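# Assemble two printed parts to match the displayed model

## Task

Join the two 3D-printed parts so they match the completed assembly shown on the stand (a museum exhibit piece). The robot must stay upright and level at the end, and nothing may be knocked over or pushed out of the work area.

## Robot and tools

ROBOT. A Dexmate Vega: a three-wheeled base, a torso that folds in a Z (thigh, shank, chest via torso_hip_rad, torso_knee_rad, torso_waist_rad), two seven-joint arms each with a two-finger gripper, and a head with pan, tilt and camera tilt. Cameras: head_camera, left_wrist_camera, right_wrist_camera. It starts in the stand preset (hip 0.469, knee 1.617, waist 1.048). Other presets: stand_high 0.78, 1.57, 0.44; lean_20 0.52, 1.05, 0.18; lean_45 0.52, 1.05, -0.26; low_lean_45 0, 0, -0.79. Chest forward lean equals knee - hip - waist. Fold both arms before going to low_lean_45. Arm fold values, in joint order shoulder_pitch, shoulder_yaw, upper_arm_roll, elbow, forearm_roll, wrist_pitch, wrist_yaw: left 1, 0.5, -0.6, -2.5, 0, -0.9, 0; right -1, -0.5, 0.6, -2.5, 0, 0.9, 0.

FRAMES. Base frame: metres, origin on the floor at the point the base turns about, x forward, y left, z up. The chest, left_hand and right_hand readings are in it. A hand point sits between the fingers, 0.033 m back from the closed tips; fingers run along its z, close along its y, its back (camera side) faces -x. Printed hand positions can be off, more when reaching far. base_odometry is in the frame the base had at scene start, counts only wheel turns; heading in rad, + left. turned_by_wheels and turned_by_imu are rad since the last result; an IMU turn above 0.03 rad after a straight or sideways drive suggests a bump. base_tilt gives forward/right lean in degrees (about 2 degrees of fixed error).

move. One action per call; every key optional. "base" is an object with exactly one key, a relative offset from where the base last reported itself: translate_m (metres, + forward, -2 to 2), strafe_m (metres, + left, -2 to 2) or rotate_rad (radians, + counter-clockwise from above, -3.2 to 3.2). Front wheels first steer to the new direction (about 0.5 s). "joints" is an object of absolute targets in radians keyed by joint name, e.g. torso_hip_rad 0 to 1.57, torso_knee_rad 0 to 3.141, torso_waist_rad -1.57 to 1.57, left/right grippers 0 (shut) to 0.785, head_pan_rad -2.792 to 2.792; arm ranges are mirrored left/right, and on the right arm negative shoulder pitch and negative wrist pitch swing down. "target" is one absolute hand pose: side ("left" or "right"), x, y, z in metres in the base frame (-3 to 3), pitch_deg (90 fingers down, 0 level, -30 to 95), heading_deg (0 fingers forward, + counter-clockwise), optional roll_deg (default 0, jaw line level; + turns the hand clockwise seen from behind), optional line_only (true: refuse unless a straight hand path is possible). "target" cannot be combined with base or joints. "speeds" caps base speed for this action only: translate_m and strafe_m 0.04 to 0.3 m/s, rotate_rad 0.1 to 0.6 rad/s. min_time_s (0.1 to 8) stretches arm and head motions to at least that long. "cameras" lists which images to return; with no action, all are returned. Unknown keys make a call invalid; out-of-range values are refused.

wait: seconds 0 to 10, returns the state, optional cameras. zoom_image: camera plus region [x0, y0, x1, y1] in pixels of that camera's newest image, at most 504 by 504. finished_scene: ends the scene for good; the assembly must hold on its own.

RESULTS. The "move" line says done or the worst status. base_status, joint_status, left_hand_status, right_hand_status: done; off_target (resting away from target, maybe still pushing); contact_stop (an arm pushed near full torque about 0.6 s; its whole group stops and drops targets); contact_stop_at_<key>; time_out; not_followed (a collision check withheld the arm); refused (hand pose check failed, nothing moved); reached (within 10 mm and 2 degrees); short (with the miss; after short (part of ...) resend the same target). on_its_own lists uncommanded behaviour. Joint torques are noisy, offset drive outputs, positive toward larger joint values. After a refused call, or a stop during it, the remaining move, wait and finished_scene calls in that reply are skipped.

GRIPPER. Open pads make a V; at angle a the gap is about 0.18a - 0.002 m at the wrist end, 0.24a - 0.002 at the hand point, 0.3a - 0.002 at the tips. The angle reading does not prove a grasp; check with wrist cameras. A command below the fitting angle squeezes; squeezing too hard can shoot a wide part out of a fingertip grip. Thin parts are held weakly; heavy ones sag about 0.02 m.

HAZARDS. Nothing prevents tipping, and a fallen robot stays down; keep the chest and outstretched arms from overbalancing it and end level. The base keeps driving into furniture; watch for time_out or IMU turn. Arms can hit the torso, head or base under joints commands, and unfolding at a table can strike it. Never let the arms bang or press on each other, including fingers and a gripper closing on the other hand. Move an arm off whatever stopped it before thinking further. Torque faults freeze an arm 10 s; hot motors (MOTOR HOT line, fault at 80 °C) stop an arm 30 to 60 s, so avoid long stretched holds and pushing at unreachable poses. Set parts down gently, never release them while moving, avoid hard hits and falls, and keep everything inside the work area. The scene keeps running while you think; the robot holds its last command.

Each tool is called after "Call:" as a command line: name --argument value for each argument, lists and objects as JSON in quotes; but a table of rows of numbers goes row by row, as --pt "numbers of a row", without its own name.

## Session

Call:
move

Scene clock: 0.00 s.
Joint torques (N m): no reading
base_odometry: x=+0.000 y=+0.000 heading=+0.000
turned_by_wheels: +0.000
turned_by_imu: +0.000
base_tilt: forward=-0.4 right=+0.0
base_status: not commanded
joint_positions: torso_hip_rad=+0.469 torso_knee_rad=+1.617 torso_waist_rad=+1.048 left_shoulder_pitch_rad=+2.195 left_shoulder_yaw_rad=+0.019 left_upper_arm_roll_rad=-0.016 left_elbow_rad=-1.103 left_forearm_roll_rad=-0.005 left_wrist_pitch_rad=-0.484 left_wrist_yaw_rad=-0.012 left_gripper_rad=+0.005 right_shoulder_pitch_rad=-2.218 right_shoulder_yaw_rad=-0.002 right_upper_arm_roll_rad=-0.017 right_elbow_rad=-1.100 right_forearm_roll_rad=+0.014 right_wrist_pitch_rad=+0.515 right_wrist_yaw_rad=-0.007 right_gripper_rad=+0.005 head_pan_rad=+0.000 head_tilt_rad=+0.000 head_camera_tilt_rad=+0.000
joint_status: not commanded
chest: x=-0.0112 y=+0.0000 z=+1.4155 quat_wxyz=(+0.999, +0.000, +0.050, +0.000) (m; base frame)
left_hand: x=+0.1774 y=+0.2451 z=+0.6233 quat_wxyz=(+0.418, +0.006, +0.908, +0.006) pitch_deg=+40.5 heading_deg=+0.5 roll_deg=+1.1 back=up (m; base frame)
right_hand: x=+0.1651 y=-0.2240 z=+0.6268 quat_wxyz=(+0.420, +0.005, +0.907, +0.004) pitch_deg=+40.3 heading_deg=+0.2 roll_deg=+0.8 back=up (m; base frame)
pictures: head_camera, left_wrist_camera, right_wrist_camera
Images, in order (width x height): head_camera 896x560, left_wrist_camera 672x420, right_wrist_camera 672x420.

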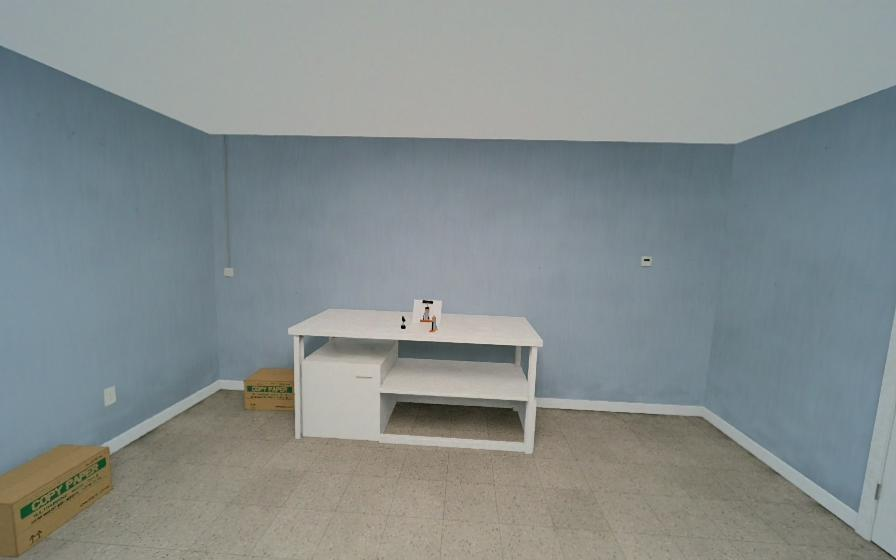

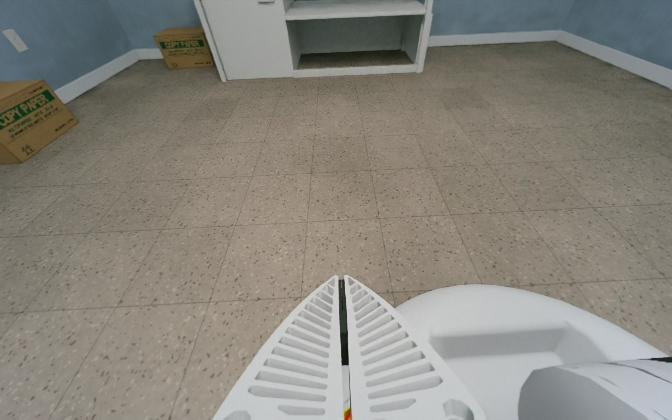

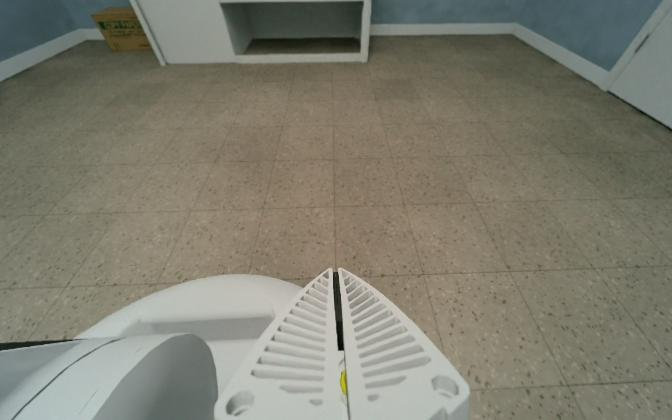

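Call:
zoom_image --camera "head_camera" --region '[380, 285, 470, 345]'

Call:
zoom_image --camera "head_camera" --region '[270, 280, 560, 470]'

Scaled by 5.600 from the camera's 896x560 image, which has a finer 960x600 frame.

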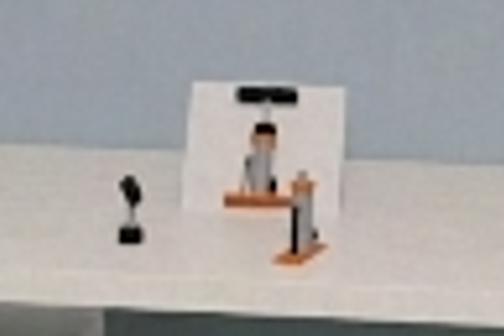

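Scaled by 1.738 from the camera's 896x560 image, which has a finer 960x600 frame.

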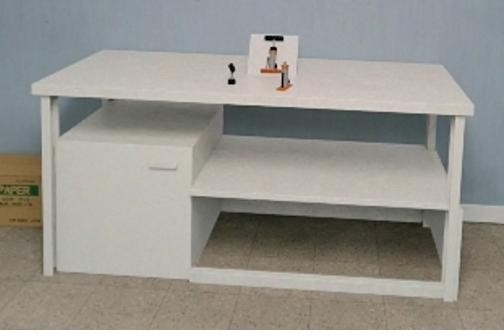

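Call:
move --base '{"translate_m": 1.6}' --joints '{"head_camera_tilt_rad":0.4}' --cameras '["head_camera"]'

Scene clock: 14.03 s.
Joint torques (N m): left_arm=[4.66 2.02 -0.63 -3.58 0.09 -0.39 0.35] | right_arm=[-6.93 3.45 -0.59 -2.13 -0.38 0.34 0.39]
move: done
base_odometry: x=+1.600 y=+0.001 heading=+0.000
turned_by_wheels: +0.000
turned_by_imu: +0.004
base_tilt: forward=-0.5 right=+0.0
base_status: done
joint_positions: torso_hip_rad=+0.469 torso_knee_rad=+1.617 torso_waist_rad=+1.048 left_shoulder_pitch_rad=+2.195 left_shoulder_yaw_rad=+0.019 left_upper_arm_roll_rad=-0.016 left_elbow_rad=-1.103 left_forearm_roll_rad=-0.005 left_wrist_pitch_rad=-0.484 left_wrist_yaw_rad=-0.012 left_gripper_rad=+0.005 right_shoulder_pitch_rad=-2.218 right_shoulder_yaw_rad=-0.002 right_upper_arm_roll_rad=-0.017 right_elbow_rad=-1.100 right_forearm_roll_rad=+0.014 right_wrist_pitch_rad=+0.515 right_wrist_yaw_rad=-0.007 right_gripper_rad=+0.005 head_pan_rad=+0.000 head_tilt_rad=+0.000 head_camera_tilt_rad=+0.400
joint_status: all done
chest: x=-0.0111 y=+0.0000 z=+1.4155 quat_wxyz=(+0.999, +0.000, +0.050, +0.000) (m; base frame)
left_hand: x=+0.1774 y=+0.2451 z=+0.6233 quat_wxyz=(+0.418, +0.006, +0.908, +0.006) pitch_deg=+40.5 heading_deg=+0.5 roll_deg=+1.1 back=up (m; base frame)
right_hand: x=+0.1651 y=-0.2240 z=+0.6268 quat_wxyz=(+0.420, +0.005, +0.907, +0.004) pitch_deg=+40.3 heading_deg=+0.2 roll_deg=+0.8 back=up (m; base frame)
pictures: head_camera
Images, in order (width x height): head_camera 896x560.

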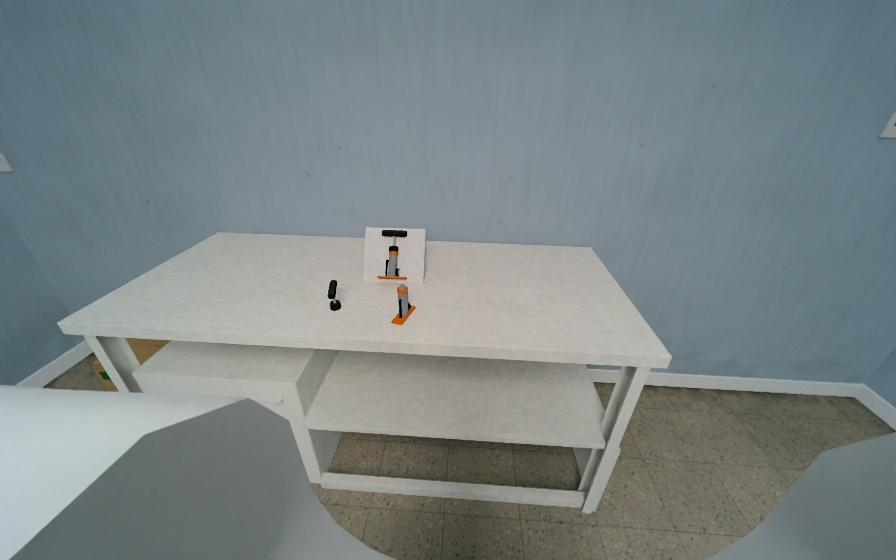

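Call:
zoom_image --camera "head_camera" --region '[300, 215, 460, 335]'

Call:
zoom_image --camera "head_camera" --region '[360, 220, 430, 290]'

Call:
zoom_image --camera "head_camera" --region '[310, 270, 430, 335]'

Scaled by 3.150 from the camera's 896x560 image, which has a finer 960x600 frame.

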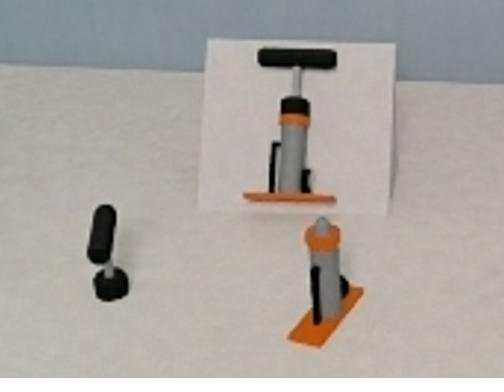

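Scaled by 7.200 from the camera's 896x560 image, which has a finer 960x600 frame.

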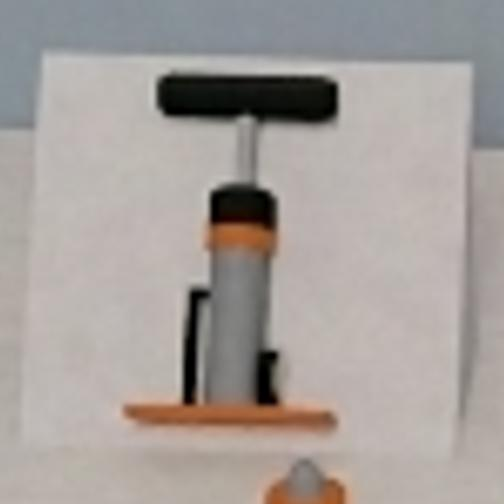

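Scaled by 4.200 from the camera's 896x560 image, which has a finer 960x600 frame.

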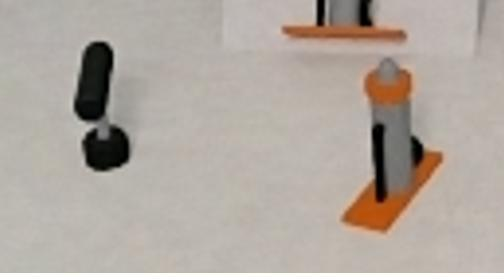

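Call:
move --target '{"side":"left","x":0.45,"y":0.2,"z":1.1,"pitch_deg":85,"heading_deg":0}'

Call:
move --base '{"rotate_rad": -0.1}'

Call:
move --base '{"strafe_m": 0.25}' --joints '{"head_camera_tilt_rad":0.6}' --cameras '["all"]'

Scene clock: 39.03 s.
Joint torques (N m): left_arm=[-12.4 2.05 -8.1 -1.23 -0.34 0.05 -0.19] | right_arm=[-5.04 -1.63 1.17 -2.21 -0.07 0.68 0.28]
move: done
base_odometry: x=+1.600 y=+0.001 heading=+0.000
turned_by_wheels: +0.000
turned_by_imu: +0.002
base_tilt: forward=-0.4 right=+0.0
base_status: not commanded
joint_positions: torso_hip_rad=+0.469 torso_knee_rad=+1.617 torso_waist_rad=+1.048 left_shoulder_pitch_rad=-0.337 left_shoulder_yaw_rad=+1.041 left_upper_arm_roll_rad=+1.854 left_elbow_rad=-1.921 left_forearm_roll_rad=+0.123 left_wrist_pitch_rad=-0.692 left_wrist_yaw_rad=-1.345 left_gripper_rad=+0.005 right_shoulder_pitch_rad=-2.218 right_shoulder_yaw_rad=-0.002 right_upper_arm_roll_rad=-0.017 right_elbow_rad=-1.100 right_forearm_roll_rad=+0.014 right_wrist_pitch_rad=+0.515 right_wrist_yaw_rad=-0.007 right_gripper_rad=+0.005 head_pan_rad=+0.000 head_tilt_rad=+0.000 head_camera_tilt_rad=+0.400
joint_status: not commanded
chest: x=-0.0111 y=+0.0000 z=+1.4155 quat_wxyz=(+0.999, +0.000, +0.050, +0.000) (m; base frame)
left_hand: x=+0.4499 y=+0.1979 z=+1.0992 quat_wxyz=(+0.002, +0.999, +0.000, +0.043) pitch_deg=+85.1 heading_deg=+0.0 roll_deg=+0.0 (m; base frame)
left_hand_status: reached (checked arc [a long move; over the whole arc the hand travels 1.21 m to end 0.55 m from its start, up to 0.39 m off the straight line; left_shoulder_pitch_rad turns most, 2.54 rad; on the way or at its end the hand turns up to 179 deg from its attitude at the start], planned for 8.3 s): 2 mm and 0.3 deg off.
right_hand: x=+0.1651 y=-0.2240 z=+0.6268 quat_wxyz=(+0.420, +0.005, +0.907, +0.004) pitch_deg=+40.3 heading_deg=+0.2 roll_deg=+0.8 back=up (m; base frame)
pictures: none

Scene clock: 40.53 s.
Joint torques (N m): left_arm=[-13.22 1.28 -8.54 0.17 -0.28 0.49 -0.02] | right_arm=[-8.52 0.49 0.21 -2.51 -0.46 0.94 -0.06]
move: done
base_odometry: x=+1.600 y=+0.001 heading=-0.099
turned_by_wheels: -0.099
turned_by_imu: -0.095
base_tilt: forward=-0.5 right=+0.0
base_status: done
joint_positions: torso_hip_rad=+0.469 torso_knee_rad=+1.617 torso_waist_rad=+1.048 left_shoulder_pitch_rad=-0.342 left_shoulder_yaw_rad=+1.043 left_upper_arm_roll_rad=+1.858 left_elbow_rad=-1.922 left_forearm_roll_rad=+0.123 left_wrist_pitch_rad=-0.692 left_wrist_yaw_rad=-1.348 left_gripper_rad=+0.005 right_shoulder_pitch_rad=-2.218 right_shoulder_yaw_rad=-0.002 right_upper_arm_roll_rad=-0.017 right_elbow_rad=-1.100 right_forearm_roll_rad=+0.014 right_wrist_pitch_rad=+0.515 right_wrist_yaw_rad=-0.007 right_gripper_rad=+0.005 head_pan_rad=+0.000 head_tilt_rad=+0.000 head_camera_tilt_rad=+0.400
joint_status: not commanded
chest: x=-0.0111 y=+0.0000 z=+1.4155 quat_wxyz=(+0.999, +0.000, +0.050, +0.000) (m; base frame)
left_hand: x=+0.4500 y=+0.1998 z=+1.1000 quat_wxyz=(+0.000, +0.999, +0.000, +0.044) pitch_deg=+85.0 heading_deg=+0.0 roll_deg=+0.0 (m; base frame)
right_hand: x=+0.1651 y=-0.2240 z=+0.6268 quat_wxyz=(+0.420, +0.005, +0.907, +0.004) pitch_deg=+40.3 heading_deg=+0.2 roll_deg=+0.8 back=up (m; base frame)
pictures: none

Scene clock: 44.03 s.
Joint torques (N m): left_arm=[-12.07 1.86 -8.9 -0.59 -0.43 0.02 0] | right_arm=[-8.85 0.37 -0.64 -3.1 -0.47 1.36 0.2]
move: done
base_odometry: x=+1.625 y=+0.250 heading=-0.102
turned_by_wheels: -0.003
turned_by_imu: +0.005
base_tilt: forward=-0.5 right=+0.0
base_status: done
joint_positions: torso_hip_rad=+0.469 torso_knee_rad=+1.617 torso_waist_rad=+1.048 left_shoulder_pitch_rad=-0.342 left_shoulder_yaw_rad=+1.043 left_upper_arm_roll_rad=+1.858 left_elbow_rad=-1.922 left_forearm_roll_rad=+0.123 left_wrist_pitch_rad=-0.693 left_wrist_yaw_rad=-1.348 left_gripper_rad=+0.005 right_shoulder_pitch_rad=-2.218 right_shoulder_yaw_rad=-0.002 right_upper_arm_roll_rad=-0.017 right_elbow_rad=-1.100 right_forearm_roll_rad=+0.014 right_wrist_pitch_rad=+0.515 right_wrist_yaw_rad=-0.007 right_gripper_rad=+0.005 head_pan_rad=+0.000 head_tilt_rad=+0.000 head_camera_tilt_rad=+0.600
joint_status: all done
chest: x=-0.0112 y=+0.0000 z=+1.4155 quat_wxyz=(+0.999, +0.000, +0.050, +0.000) (m; base frame)
left_hand: x=+0.4500 y=+0.1999 z=+1.1000 quat_wxyz=(+0.000, +0.999, +0.000, +0.044) pitch_deg=+85.0 heading_deg=+0.0 roll_deg=+0.0 (m; base frame)
right_hand: x=+0.1651 y=-0.2240 z=+0.6268 quat_wxyz=(+0.420, +0.005, +0.907, +0.004) pitch_deg=+40.3 heading_deg=+0.2 roll_deg=+0.8 back=up (m; base frame)
pictures: head_camera, left_wrist_camera, right_wrist_camera
Images, in order (width x height): head_camera 896x560, left_wrist_camera 672x420, right_wrist_camera 672x420.

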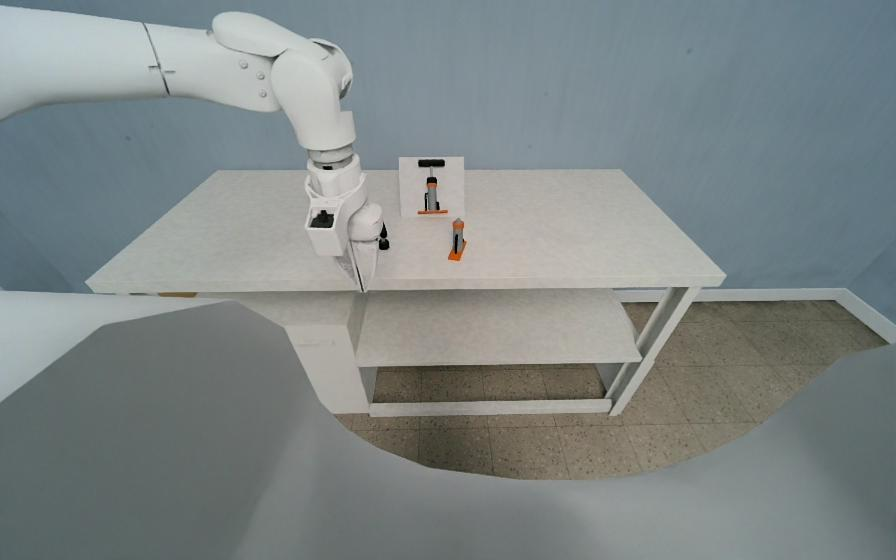

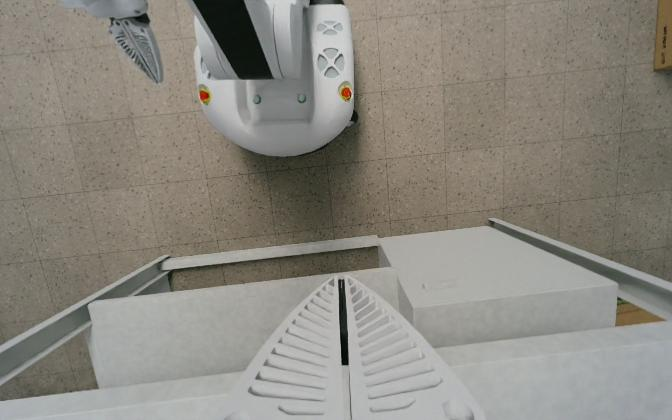

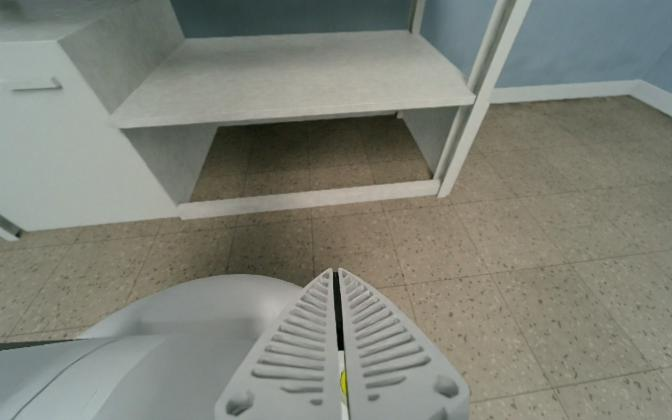

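Call:
move --base '{"translate_m": 0.35}' --speeds '{"translate_m":0.15}' --joints '{"head_camera_tilt_rad":0.75,"left_gripper_rad":0.3}' --cameras '["all"]'

Scene clock: 54.37 s.
Joint torques (N m): left_arm=[-12.75 1.26 -8.77 0.18 -0.48 0.34 -0.1] | right_arm=[-7.42 2.23 0.44 -1.38 0.06 1.2 0.23]
move: done
base_odometry: x=+1.973 y=+0.214 heading=-0.103
turned_by_wheels: -0.001
turned_by_imu: +0.000
base_tilt: forward=-0.4 right=+0.0
base_status: done
joint_positions: torso_hip_rad=+0.469 torso_knee_rad=+1.617 torso_waist_rad=+1.048 left_shoulder_pitch_rad=-0.342 left_shoulder_yaw_rad=+1.043 left_upper_arm_roll_rad=+1.858 left_elbow_rad=-1.922 left_forearm_roll_rad=+0.123 left_wrist_pitch_rad=-0.693 left_wrist_yaw_rad=-1.348 left_gripper_rad=+0.300 right_shoulder_pitch_rad=-2.218 right_shoulder_yaw_rad=-0.002 right_upper_arm_roll_rad=-0.017 right_elbow_rad=-1.100 right_forearm_roll_rad=+0.014 right_wrist_pitch_rad=+0.515 right_wrist_yaw_rad=-0.007 right_gripper_rad=+0.005 head_pan_rad=+0.000 head_tilt_rad=+0.000 head_camera_tilt_rad=+0.750
joint_status: all done
chest: x=-0.0111 y=+0.0000 z=+1.4155 quat_wxyz=(+0.999, +0.000, +0.050, +0.000) (m; base frame)
left_hand: x=+0.4500 y=+0.1999 z=+1.1000 quat_wxyz=(+0.000, +0.999, +0.000, +0.044) pitch_deg=+85.0 heading_deg=+0.0 roll_deg=+0.0 (m; base frame)
right_hand: x=+0.1651 y=-0.2240 z=+0.6268 quat_wxyz=(+0.420, +0.005, +0.907, +0.004) pitch_deg=+40.3 heading_deg=+0.2 roll_deg=+0.8 back=up (m; base frame)
pictures: head_camera, left_wrist_camera, right_wrist_camera
Images, in order (width x height): head_camera 896x560, left_wrist_camera 672x420, right_wrist_camera 672x420.

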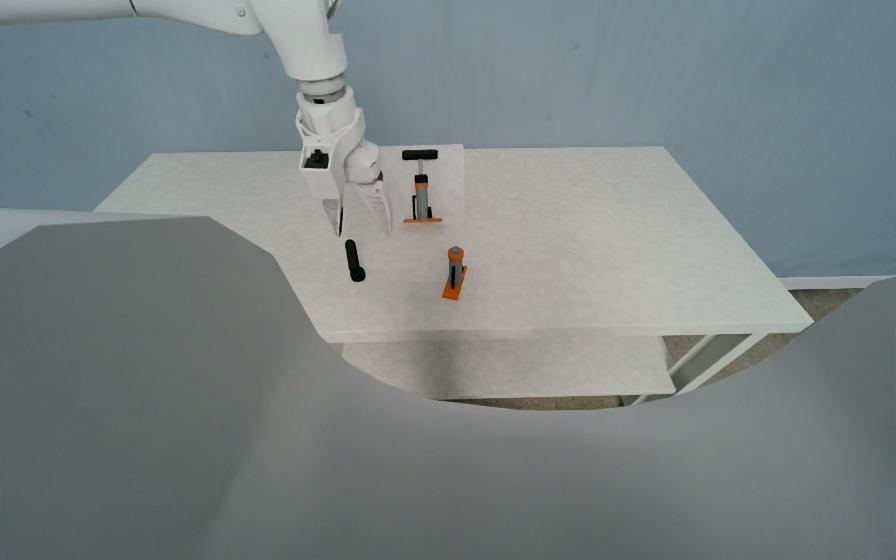

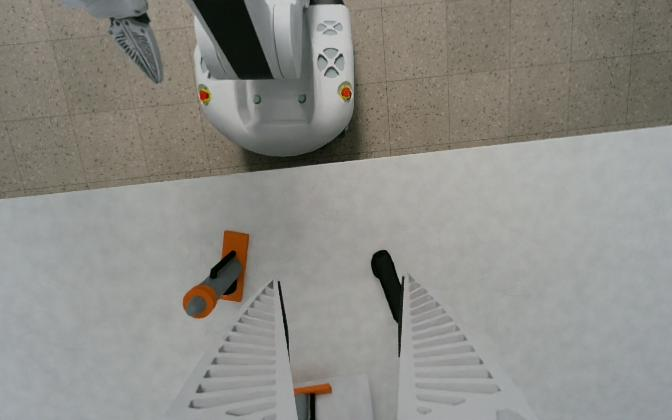

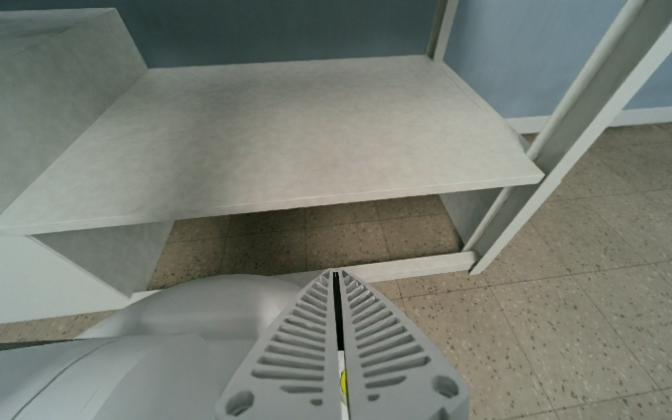

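Call:
zoom_image --camera "left_wrist_camera" --region '[160, 200, 440, 420]'

Call:
zoom_image --camera "head_camera" --region '[320, 130, 500, 310]'

Scaled by 1.800 from the camera's 672x420 image, which has a finer 960x600 frame.

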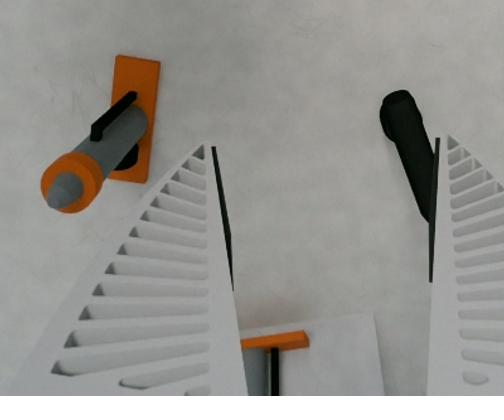

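Scaled by 2.800 from the camera's 896x560 image, which has a finer 960x600 frame.

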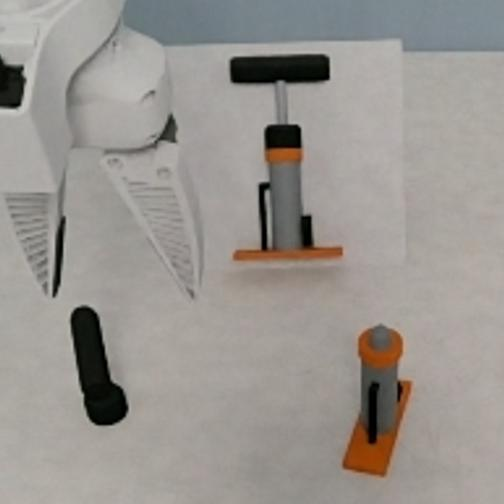

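Call:
move --target '{"side":"left","x":0.66,"y":0.245,"z":1.02,"pitch_deg":90,"heading_deg":17}' --cameras '["head_camera","left_wrist_camera"]'

Call:
zoom_image --camera "left_wrist_camera" --region '[200, 150, 500, 400]'

Scene clock: 71.30 s.
Joint torques (N m): left_arm=[-11.19 2.59 -7.96 0 -0.51 -0.3 0.02] | right_arm=[-8.37 1.64 0.55 -3.19 -0.38 1.11 0.23]
move: refused
base_odometry: x=+1.973 y=+0.214 heading=-0.103
turned_by_wheels: +0.000
turned_by_imu: +0.001
base_tilt: forward=-0.5 right=+0.0
base_status: not commanded
joint_positions: torso_hip_rad=+0.469 torso_knee_rad=+1.617 torso_waist_rad=+1.048 left_shoulder_pitch_rad=-0.342 left_shoulder_yaw_rad=+1.043 left_upper_arm_roll_rad=+1.858 left_elbow_rad=-1.922 left_forearm_roll_rad=+0.123 left_wrist_pitch_rad=-0.693 left_wrist_yaw_rad=-1.348 left_gripper_rad=+0.300 right_shoulder_pitch_rad=-2.218 right_shoulder_yaw_rad=-0.002 right_upper_arm_roll_rad=-0.017 right_elbow_rad=-1.100 right_forearm_roll_rad=+0.014 right_wrist_pitch_rad=+0.515 right_wrist_yaw_rad=-0.007 right_gripper_rad=+0.005 head_pan_rad=+0.000 head_tilt_rad=+0.000 head_camera_tilt_rad=+0.750
joint_status: not commanded
chest: x=-0.0111 y=+0.0000 z=+1.4155 quat_wxyz=(+0.999, +0.000, +0.050, +0.000) (m; base frame)
left_hand: x=+0.4500 y=+0.1999 z=+1.1000 quat_wxyz=(+0.000, +0.999, +0.000, +0.044) pitch_deg=+85.0 heading_deg=+0.0 roll_deg=+0.0 (m; base frame)
left_hand_status: refused: no posture of the arm gets there (left_wrist_pitch_rad at its limit): the closest leaves the hand 2.2 cm and 12 deg from the pose. Nothing moved. At pitch 75 a posture exists at this place; the way there is not checked.
right_hand: x=+0.1651 y=-0.2240 z=+0.6268 quat_wxyz=(+0.420, +0.005, +0.907, +0.004) pitch_deg=+40.3 heading_deg=+0.2 roll_deg=+0.8 back=up (m; base frame)
pictures: head_camera, left_wrist_camera
Images, in order (width x height): head_camera 896x560, left_wrist_camera 672x420.

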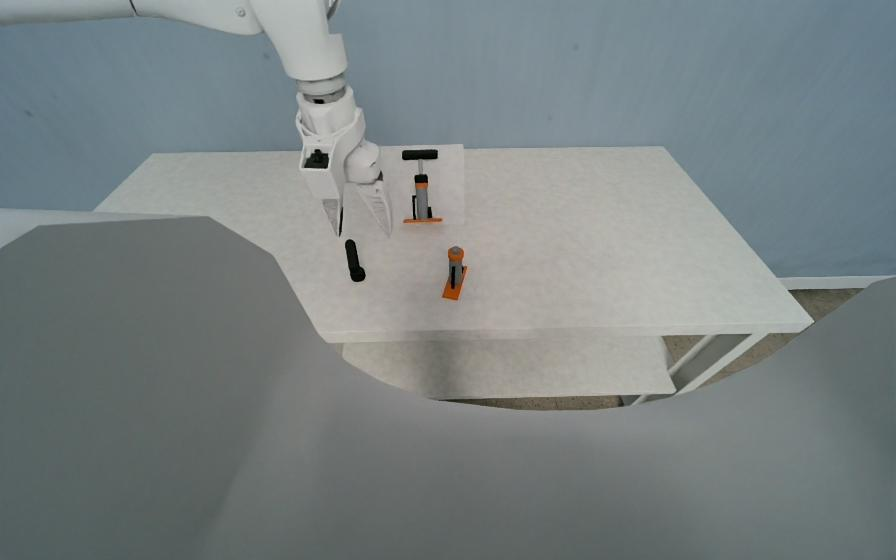

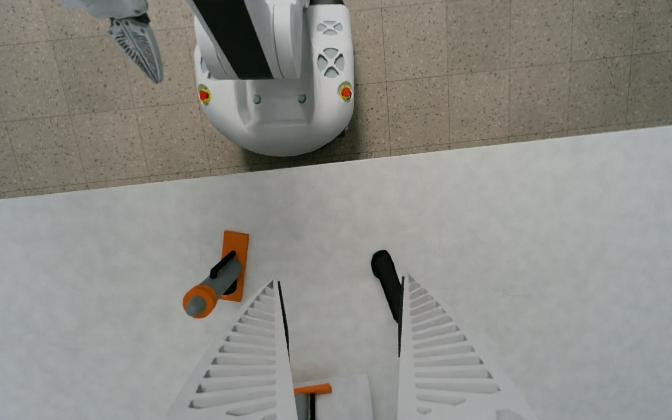

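Scaled by 1.680 from the camera's 672x420 image, which has a finer 960x600 frame.

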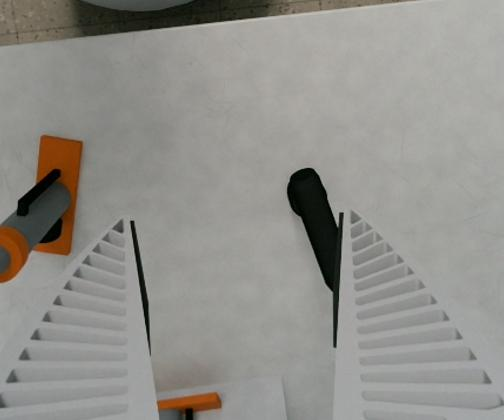

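Call:
move --base '{"translate_m": 0.11}' --speeds '{"translate_m":0.1}'

Call:
move --target '{"side":"left","x":0.53,"y":0.235,"z":0.98,"pitch_deg":75,"heading_deg":17}' --cameras '["head_camera","left_wrist_camera"]'

Call:
zoom_image --camera "left_wrist_camera" --region '[150, 100, 550, 420]'

Scene clock: 78.63 s.
Joint torques (N m): left_arm=[-11.2 0.48 -8.01 -0.63 -0.35 -0.15 -0.01] | right_arm=[-7.05 1.4 0.63 -1.92 -0.03 0.44 0.03]
move: done
base_odometry: x=+2.083 y=+0.203 heading=-0.104
turned_by_wheels: -0.001
turned_by_imu: +0.000
base_tilt: forward=-0.5 right=+0.0
base_status: done
joint_positions: torso_hip_rad=+0.469 torso_knee_rad=+1.617 torso_waist_rad=+1.048 left_shoulder_pitch_rad=-0.342 left_shoulder_yaw_rad=+1.043 left_upper_arm_roll_rad=+1.858 left_elbow_rad=-1.922 left_forearm_roll_rad=+0.123 left_wrist_pitch_rad=-0.693 left_wrist_yaw_rad=-1.348 left_gripper_rad=+0.300 right_shoulder_pitch_rad=-2.218 right_shoulder_yaw_rad=-0.002 right_upper_arm_roll_rad=-0.017 right_elbow_rad=-1.100 right_forearm_roll_rad=+0.014 right_wrist_pitch_rad=+0.515 right_wrist_yaw_rad=-0.007 right_gripper_rad=+0.005 head_pan_rad=+0.000 head_tilt_rad=+0.000 head_camera_tilt_rad=+0.750
joint_status: not commanded
chest: x=-0.0111 y=+0.0000 z=+1.4155 quat_wxyz=(+0.999, +0.000, +0.050, +0.000) (m; base frame)
left_hand: x=+0.4500 y=+0.1999 z=+1.1000 quat_wxyz=(+0.000, +0.999, +0.000, +0.044) pitch_deg=+85.0 heading_deg=+0.0 roll_deg=+0.0 (m; base frame)
right_hand: x=+0.1651 y=-0.2240 z=+0.6268 quat_wxyz=(+0.420, +0.005, +0.907, +0.004) pitch_deg=+40.3 heading_deg=+0.2 roll_deg=+0.8 back=up (m; base frame)
pictures: none

Scene clock: 81.70 s.
Joint torques (N m): left_arm=[-9.7 -0.1 -8.65 1.04 -0.15 -0.2 0.21] | right_arm=[-6.29 0.11 -0.41 -1.61 -0.24 0.54 0.19]
move: done
base_odometry: x=+2.083 y=+0.203 heading=-0.104
turned_by_wheels: +0.000
turned_by_imu: +0.001
base_tilt: forward=-0.4 right=+0.0
base_status: not commanded
joint_positions: torso_hip_rad=+0.469 torso_knee_rad=+1.617 torso_waist_rad=+1.048 left_shoulder_pitch_rad=-0.105 left_shoulder_yaw_rad=+0.991 left_upper_arm_roll_rad=+1.899 left_elbow_rad=-1.825 left_forearm_roll_rad=+0.479 left_wrist_pitch_rad=-0.310 left_wrist_yaw_rad=-1.137 left_gripper_rad=+0.300 right_shoulder_pitch_rad=-2.218 right_shoulder_yaw_rad=-0.002 right_upper_arm_roll_rad=-0.017 right_elbow_rad=-1.100 right_forearm_roll_rad=+0.014 right_wrist_pitch_rad=+0.515 right_wrist_yaw_rad=-0.007 right_gripper_rad=+0.005 head_pan_rad=+0.000 head_tilt_rad=+0.000 head_camera_tilt_rad=+0.750
joint_status: not commanded
chest: x=-0.0111 y=+0.0000 z=+1.4155 quat_wxyz=(+0.999, +0.000, +0.050, +0.000) (m; base frame)
left_hand: x=+0.5291 y=+0.2345 z=+0.9815 quat_wxyz=(-0.019, +0.981, +0.145, +0.128) pitch_deg=+75.1 heading_deg=+16.9 roll_deg=+0.0 back=down (m; base frame)
left_hand_status: reached (straight line, planned for 1.6 s): 2 mm and 0.2 deg off.
right_hand: x=+0.1651 y=-0.2240 z=+0.6268 quat_wxyz=(+0.420, +0.005, +0.907, +0.004) pitch_deg=+40.3 heading_deg=+0.2 roll_deg=+0.8 back=up (m; base frame)
pictures: head_camera, left_wrist_camera
Images, in order (width x height): head_camera 896x560, left_wrist_camera 672x420.

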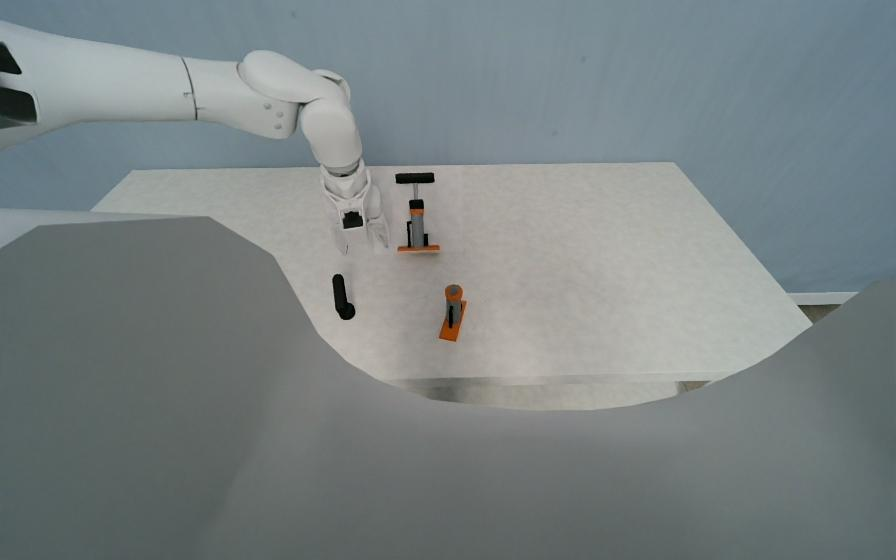

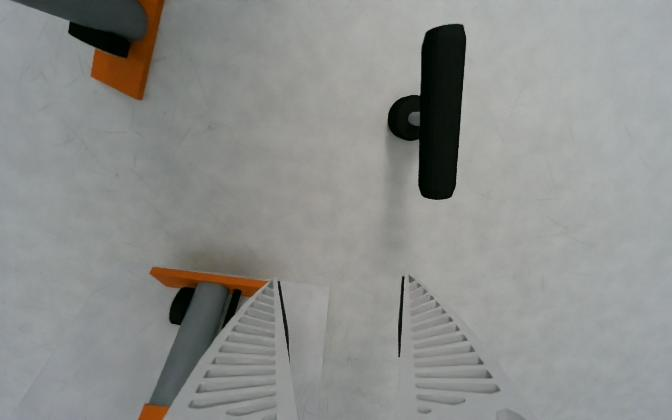

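Scaled by 1.260 from the camera's 672x420 image, which has a finer 960x600 frame.

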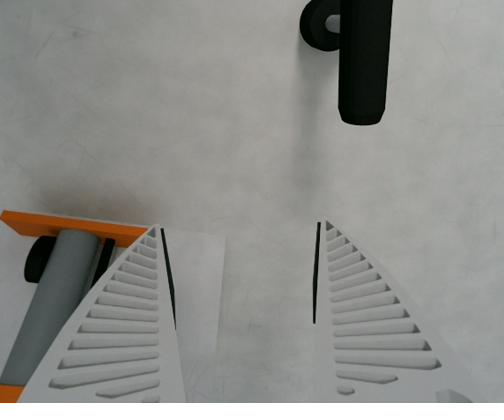

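Call:
move --target '{"side":"left","x":0.44,"y":0.29,"z":0.98,"pitch_deg":75,"heading_deg":18}' --cameras '["head_camera","left_wrist_camera"]'

Scene clock: 96.00 s.
Joint torques (N m): left_arm=[-10.4 2.2 -7.19 -2.94 -0.16 0.83 0.02] | right_arm=[-6.43 1.91 -0.28 -2.24 -0.39 0.55 0.2]
move: done
base_odometry: x=+2.083 y=+0.203 heading=-0.104
turned_by_wheels: +0.000
turned_by_imu: +0.001
base_tilt: forward=-0.4 right=+0.0
base_status: not commanded
joint_positions: torso_hip_rad=+0.469 torso_knee_rad=+1.617 torso_waist_rad=+1.048 left_shoulder_pitch_rad=-0.124 left_shoulder_yaw_rad=+1.351 left_upper_arm_roll_rad=+1.964 left_elbow_rad=-2.187 left_forearm_roll_rad=+0.595 left_wrist_pitch_rad=-0.277 left_wrist_yaw_rad=-1.163 left_gripper_rad=+0.300 right_shoulder_pitch_rad=-2.218 right_shoulder_yaw_rad=-0.002 right_upper_arm_roll_rad=-0.017 right_elbow_rad=-1.100 right_forearm_roll_rad=+0.014 right_wrist_pitch_rad=+0.515 right_wrist_yaw_rad=-0.007 right_gripper_rad=+0.005 head_pan_rad=+0.000 head_tilt_rad=+0.000 head_camera_tilt_rad=+0.750
joint_status: not commanded
chest: x=-0.0111 y=+0.0000 z=+1.4155 quat_wxyz=(+0.999, +0.000, +0.050, +0.000) (m; base frame)
left_hand: x=+0.4412 y=+0.2895 z=+0.9799 quat_wxyz=(-0.020, +0.979, +0.155, +0.129) pitch_deg=+75.0 heading_deg=+18.0 roll_deg=+0.0 back=down (m; base frame)
left_hand_status: reached (straight line, planned for 1.5 s): 1 mm and 0.0 deg off.
right_hand: x=+0.1651 y=-0.2240 z=+0.6268 quat_wxyz=(+0.420, +0.005, +0.907, +0.004) pitch_deg=+40.3 heading_deg=+0.2 roll_deg=+0.8 back=up (m; base frame)
pictures: head_camera, left_wrist_camera
Images, in order (width x height): head_camera 896x560, left_wrist_camera 672x420.

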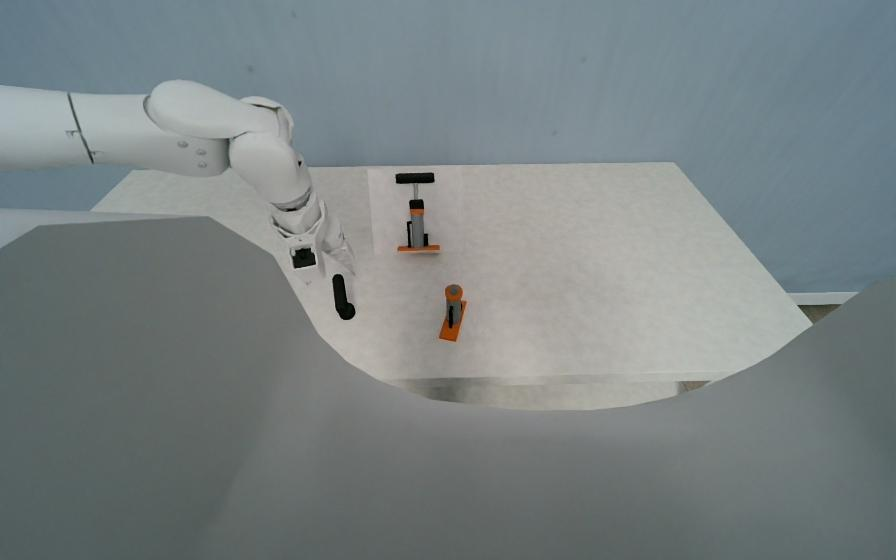

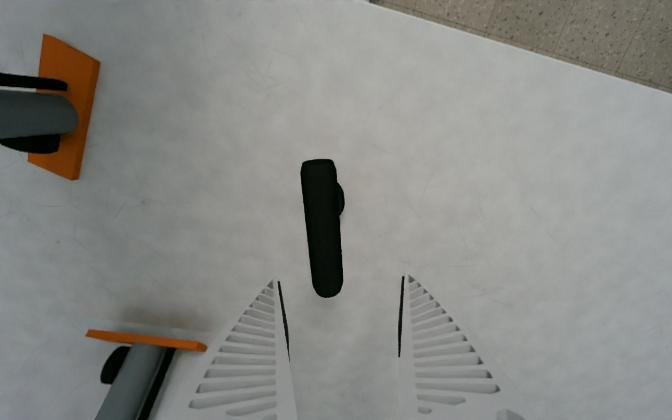

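Call:
move --target '{"side":"left","x":0.443,"y":0.2775,"z":0.946,"pitch_deg":75,"heading_deg":19}' --cameras '["left_wrist_camera"]'

Scene clock: 105.00 s.
Joint torques (N m): left_arm=[-6.21 -0.47 -6.85 -0.12 0.24 0.93 0.04] | right_arm=[-7.06 1.49 0.61 -1.62 -0.03 1.76 0.23]
move: done
base_odometry: x=+2.083 y=+0.203 heading=-0.104
turned_by_wheels: +0.000
turned_by_imu: +0.001
base_tilt: forward=-0.5 right=+0.0
base_status: not commanded
joint_positions: torso_hip_rad=+0.469 torso_knee_rad=+1.617 torso_waist_rad=+1.048 left_shoulder_pitch_rad=-0.061 left_shoulder_yaw_rad=+1.282 left_upper_arm_roll_rad=+1.986 left_elbow_rad=-2.154 left_forearm_roll_rad=+0.634 left_wrist_pitch_rad=-0.188 left_wrist_yaw_rad=-1.127 left_gripper_rad=+0.300 right_shoulder_pitch_rad=-2.218 right_shoulder_yaw_rad=-0.002 right_upper_arm_roll_rad=-0.017 right_elbow_rad=-1.100 right_forearm_roll_rad=+0.014 right_wrist_pitch_rad=+0.515 right_wrist_yaw_rad=-0.007 right_gripper_rad=+0.005 head_pan_rad=+0.000 head_tilt_rad=+0.000 head_camera_tilt_rad=+0.750
joint_status: not commanded
chest: x=-0.0111 y=+0.0000 z=+1.4155 quat_wxyz=(+0.999, +0.000, +0.050, +0.000) (m; base frame)
left_hand: x=+0.4430 y=+0.2782 z=+0.9480 quat_wxyz=(-0.021, +0.978, +0.163, +0.129) pitch_deg=+75.0 heading_deg=+18.9 roll_deg=+0.0 back=down (m; base frame)
left_hand_status: reached (straight line, planned for 0.6 s): 2 mm and 0.0 deg off.
right_hand: x=+0.1651 y=-0.2240 z=+0.6268 quat_wxyz=(+0.420, +0.005, +0.907, +0.004) pitch_deg=+40.3 heading_deg=+0.2 roll_deg=+0.8 back=up (m; base frame)
pictures: left_wrist_camera
Images, in order (width x height): left_wrist_camera 672x420.

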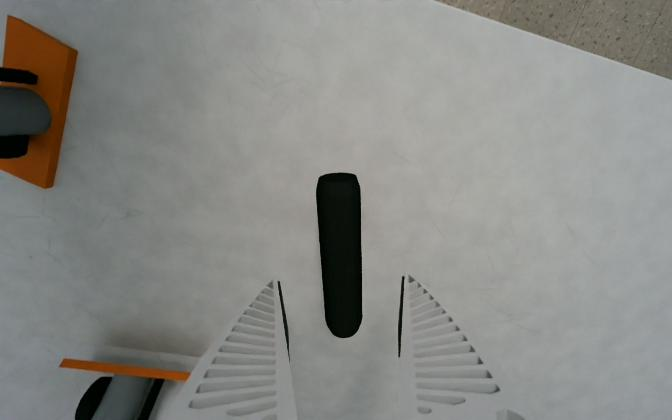

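Call:
move --target '{"side":"left","x":0.4445,"y":0.279,"z":0.911,"pitch_deg":75,"heading_deg":19.5}' --cameras '["left_wrist_camera","head_camera"]'

Call:
zoom_image --camera "head_camera" --region '[270, 220, 400, 340]'

Scene clock: 110.23 s.
Joint torques (N m): left_arm=[-6.88 -0.46 -6.37 -1.33 -0.01 0.89 -0.02] | right_arm=[-7.69 0.8 -0.9 -3.43 -0.19 0.66 0.54]
move: done
base_odometry: x=+2.083 y=+0.203 heading=-0.104
turned_by_wheels: +0.000
turned_by_imu: +0.001
base_tilt: forward=-0.5 right=+0.0
base_status: not commanded
joint_positions: torso_hip_rad=+0.469 torso_knee_rad=+1.617 torso_waist_rad=+1.048 left_shoulder_pitch_rad=+0.000 left_shoulder_yaw_rad=+1.235 left_upper_arm_roll_rad=+2.007 left_elbow_rad=-2.095 left_forearm_roll_rad=+0.680 left_wrist_pitch_rad=-0.144 left_wrist_yaw_rad=-1.070 left_gripper_rad=+0.300 right_shoulder_pitch_rad=-2.218 right_shoulder_yaw_rad=-0.002 right_upper_arm_roll_rad=-0.017 right_elbow_rad=-1.100 right_forearm_roll_rad=+0.014 right_wrist_pitch_rad=+0.515 right_wrist_yaw_rad=-0.007 right_gripper_rad=+0.005 head_pan_rad=+0.000 head_tilt_rad=+0.000 head_camera_tilt_rad=+0.750
joint_status: not commanded
chest: x=-0.0111 y=+0.0000 z=+1.4155 quat_wxyz=(+0.999, +0.000, +0.050, +0.000) (m; base frame)
left_hand: x=+0.4445 y=+0.2789 z=+0.9140 quat_wxyz=(-0.022, +0.977, +0.168, +0.129) pitch_deg=+75.0 heading_deg=+19.4 roll_deg=+0.0 back=down (m; base frame)
left_hand_status: reached (straight line, planned for 0.5 s): 3 mm and 0.0 deg off.
right_hand: x=+0.1651 y=-0.2240 z=+0.6268 quat_wxyz=(+0.420, +0.005, +0.907, +0.004) pitch_deg=+40.3 heading_deg=+0.2 roll_deg=+0.8 back=up (m; base frame)
pictures: head_camera, left_wrist_camera
Images, in order (width x height): head_camera 896x560, left_wrist_camera 672x420.

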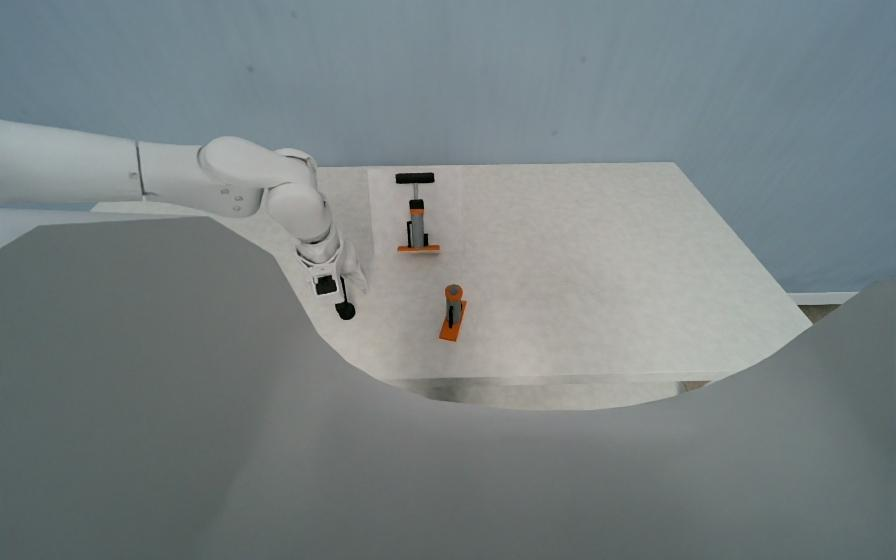

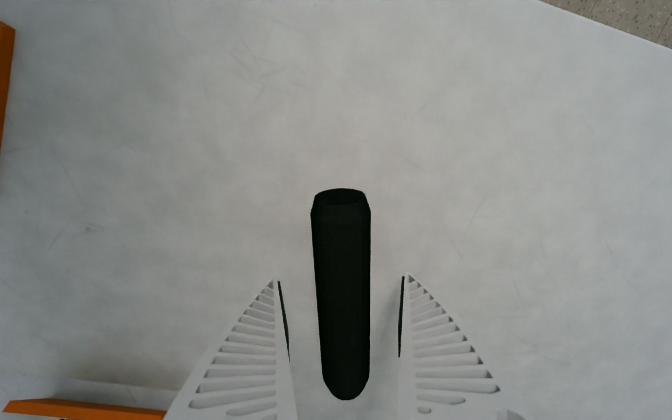

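Scaled by 3.877 from the camera's 896x560 image, which has a finer 960x600 frame.

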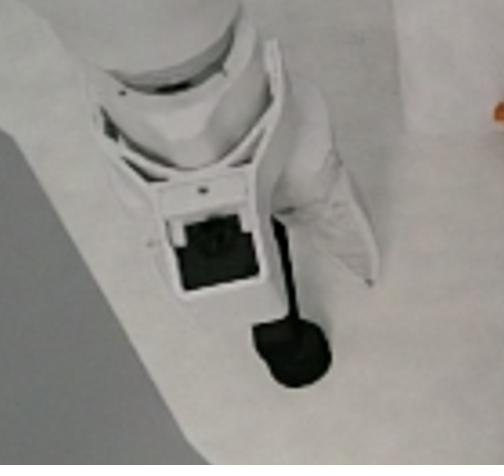

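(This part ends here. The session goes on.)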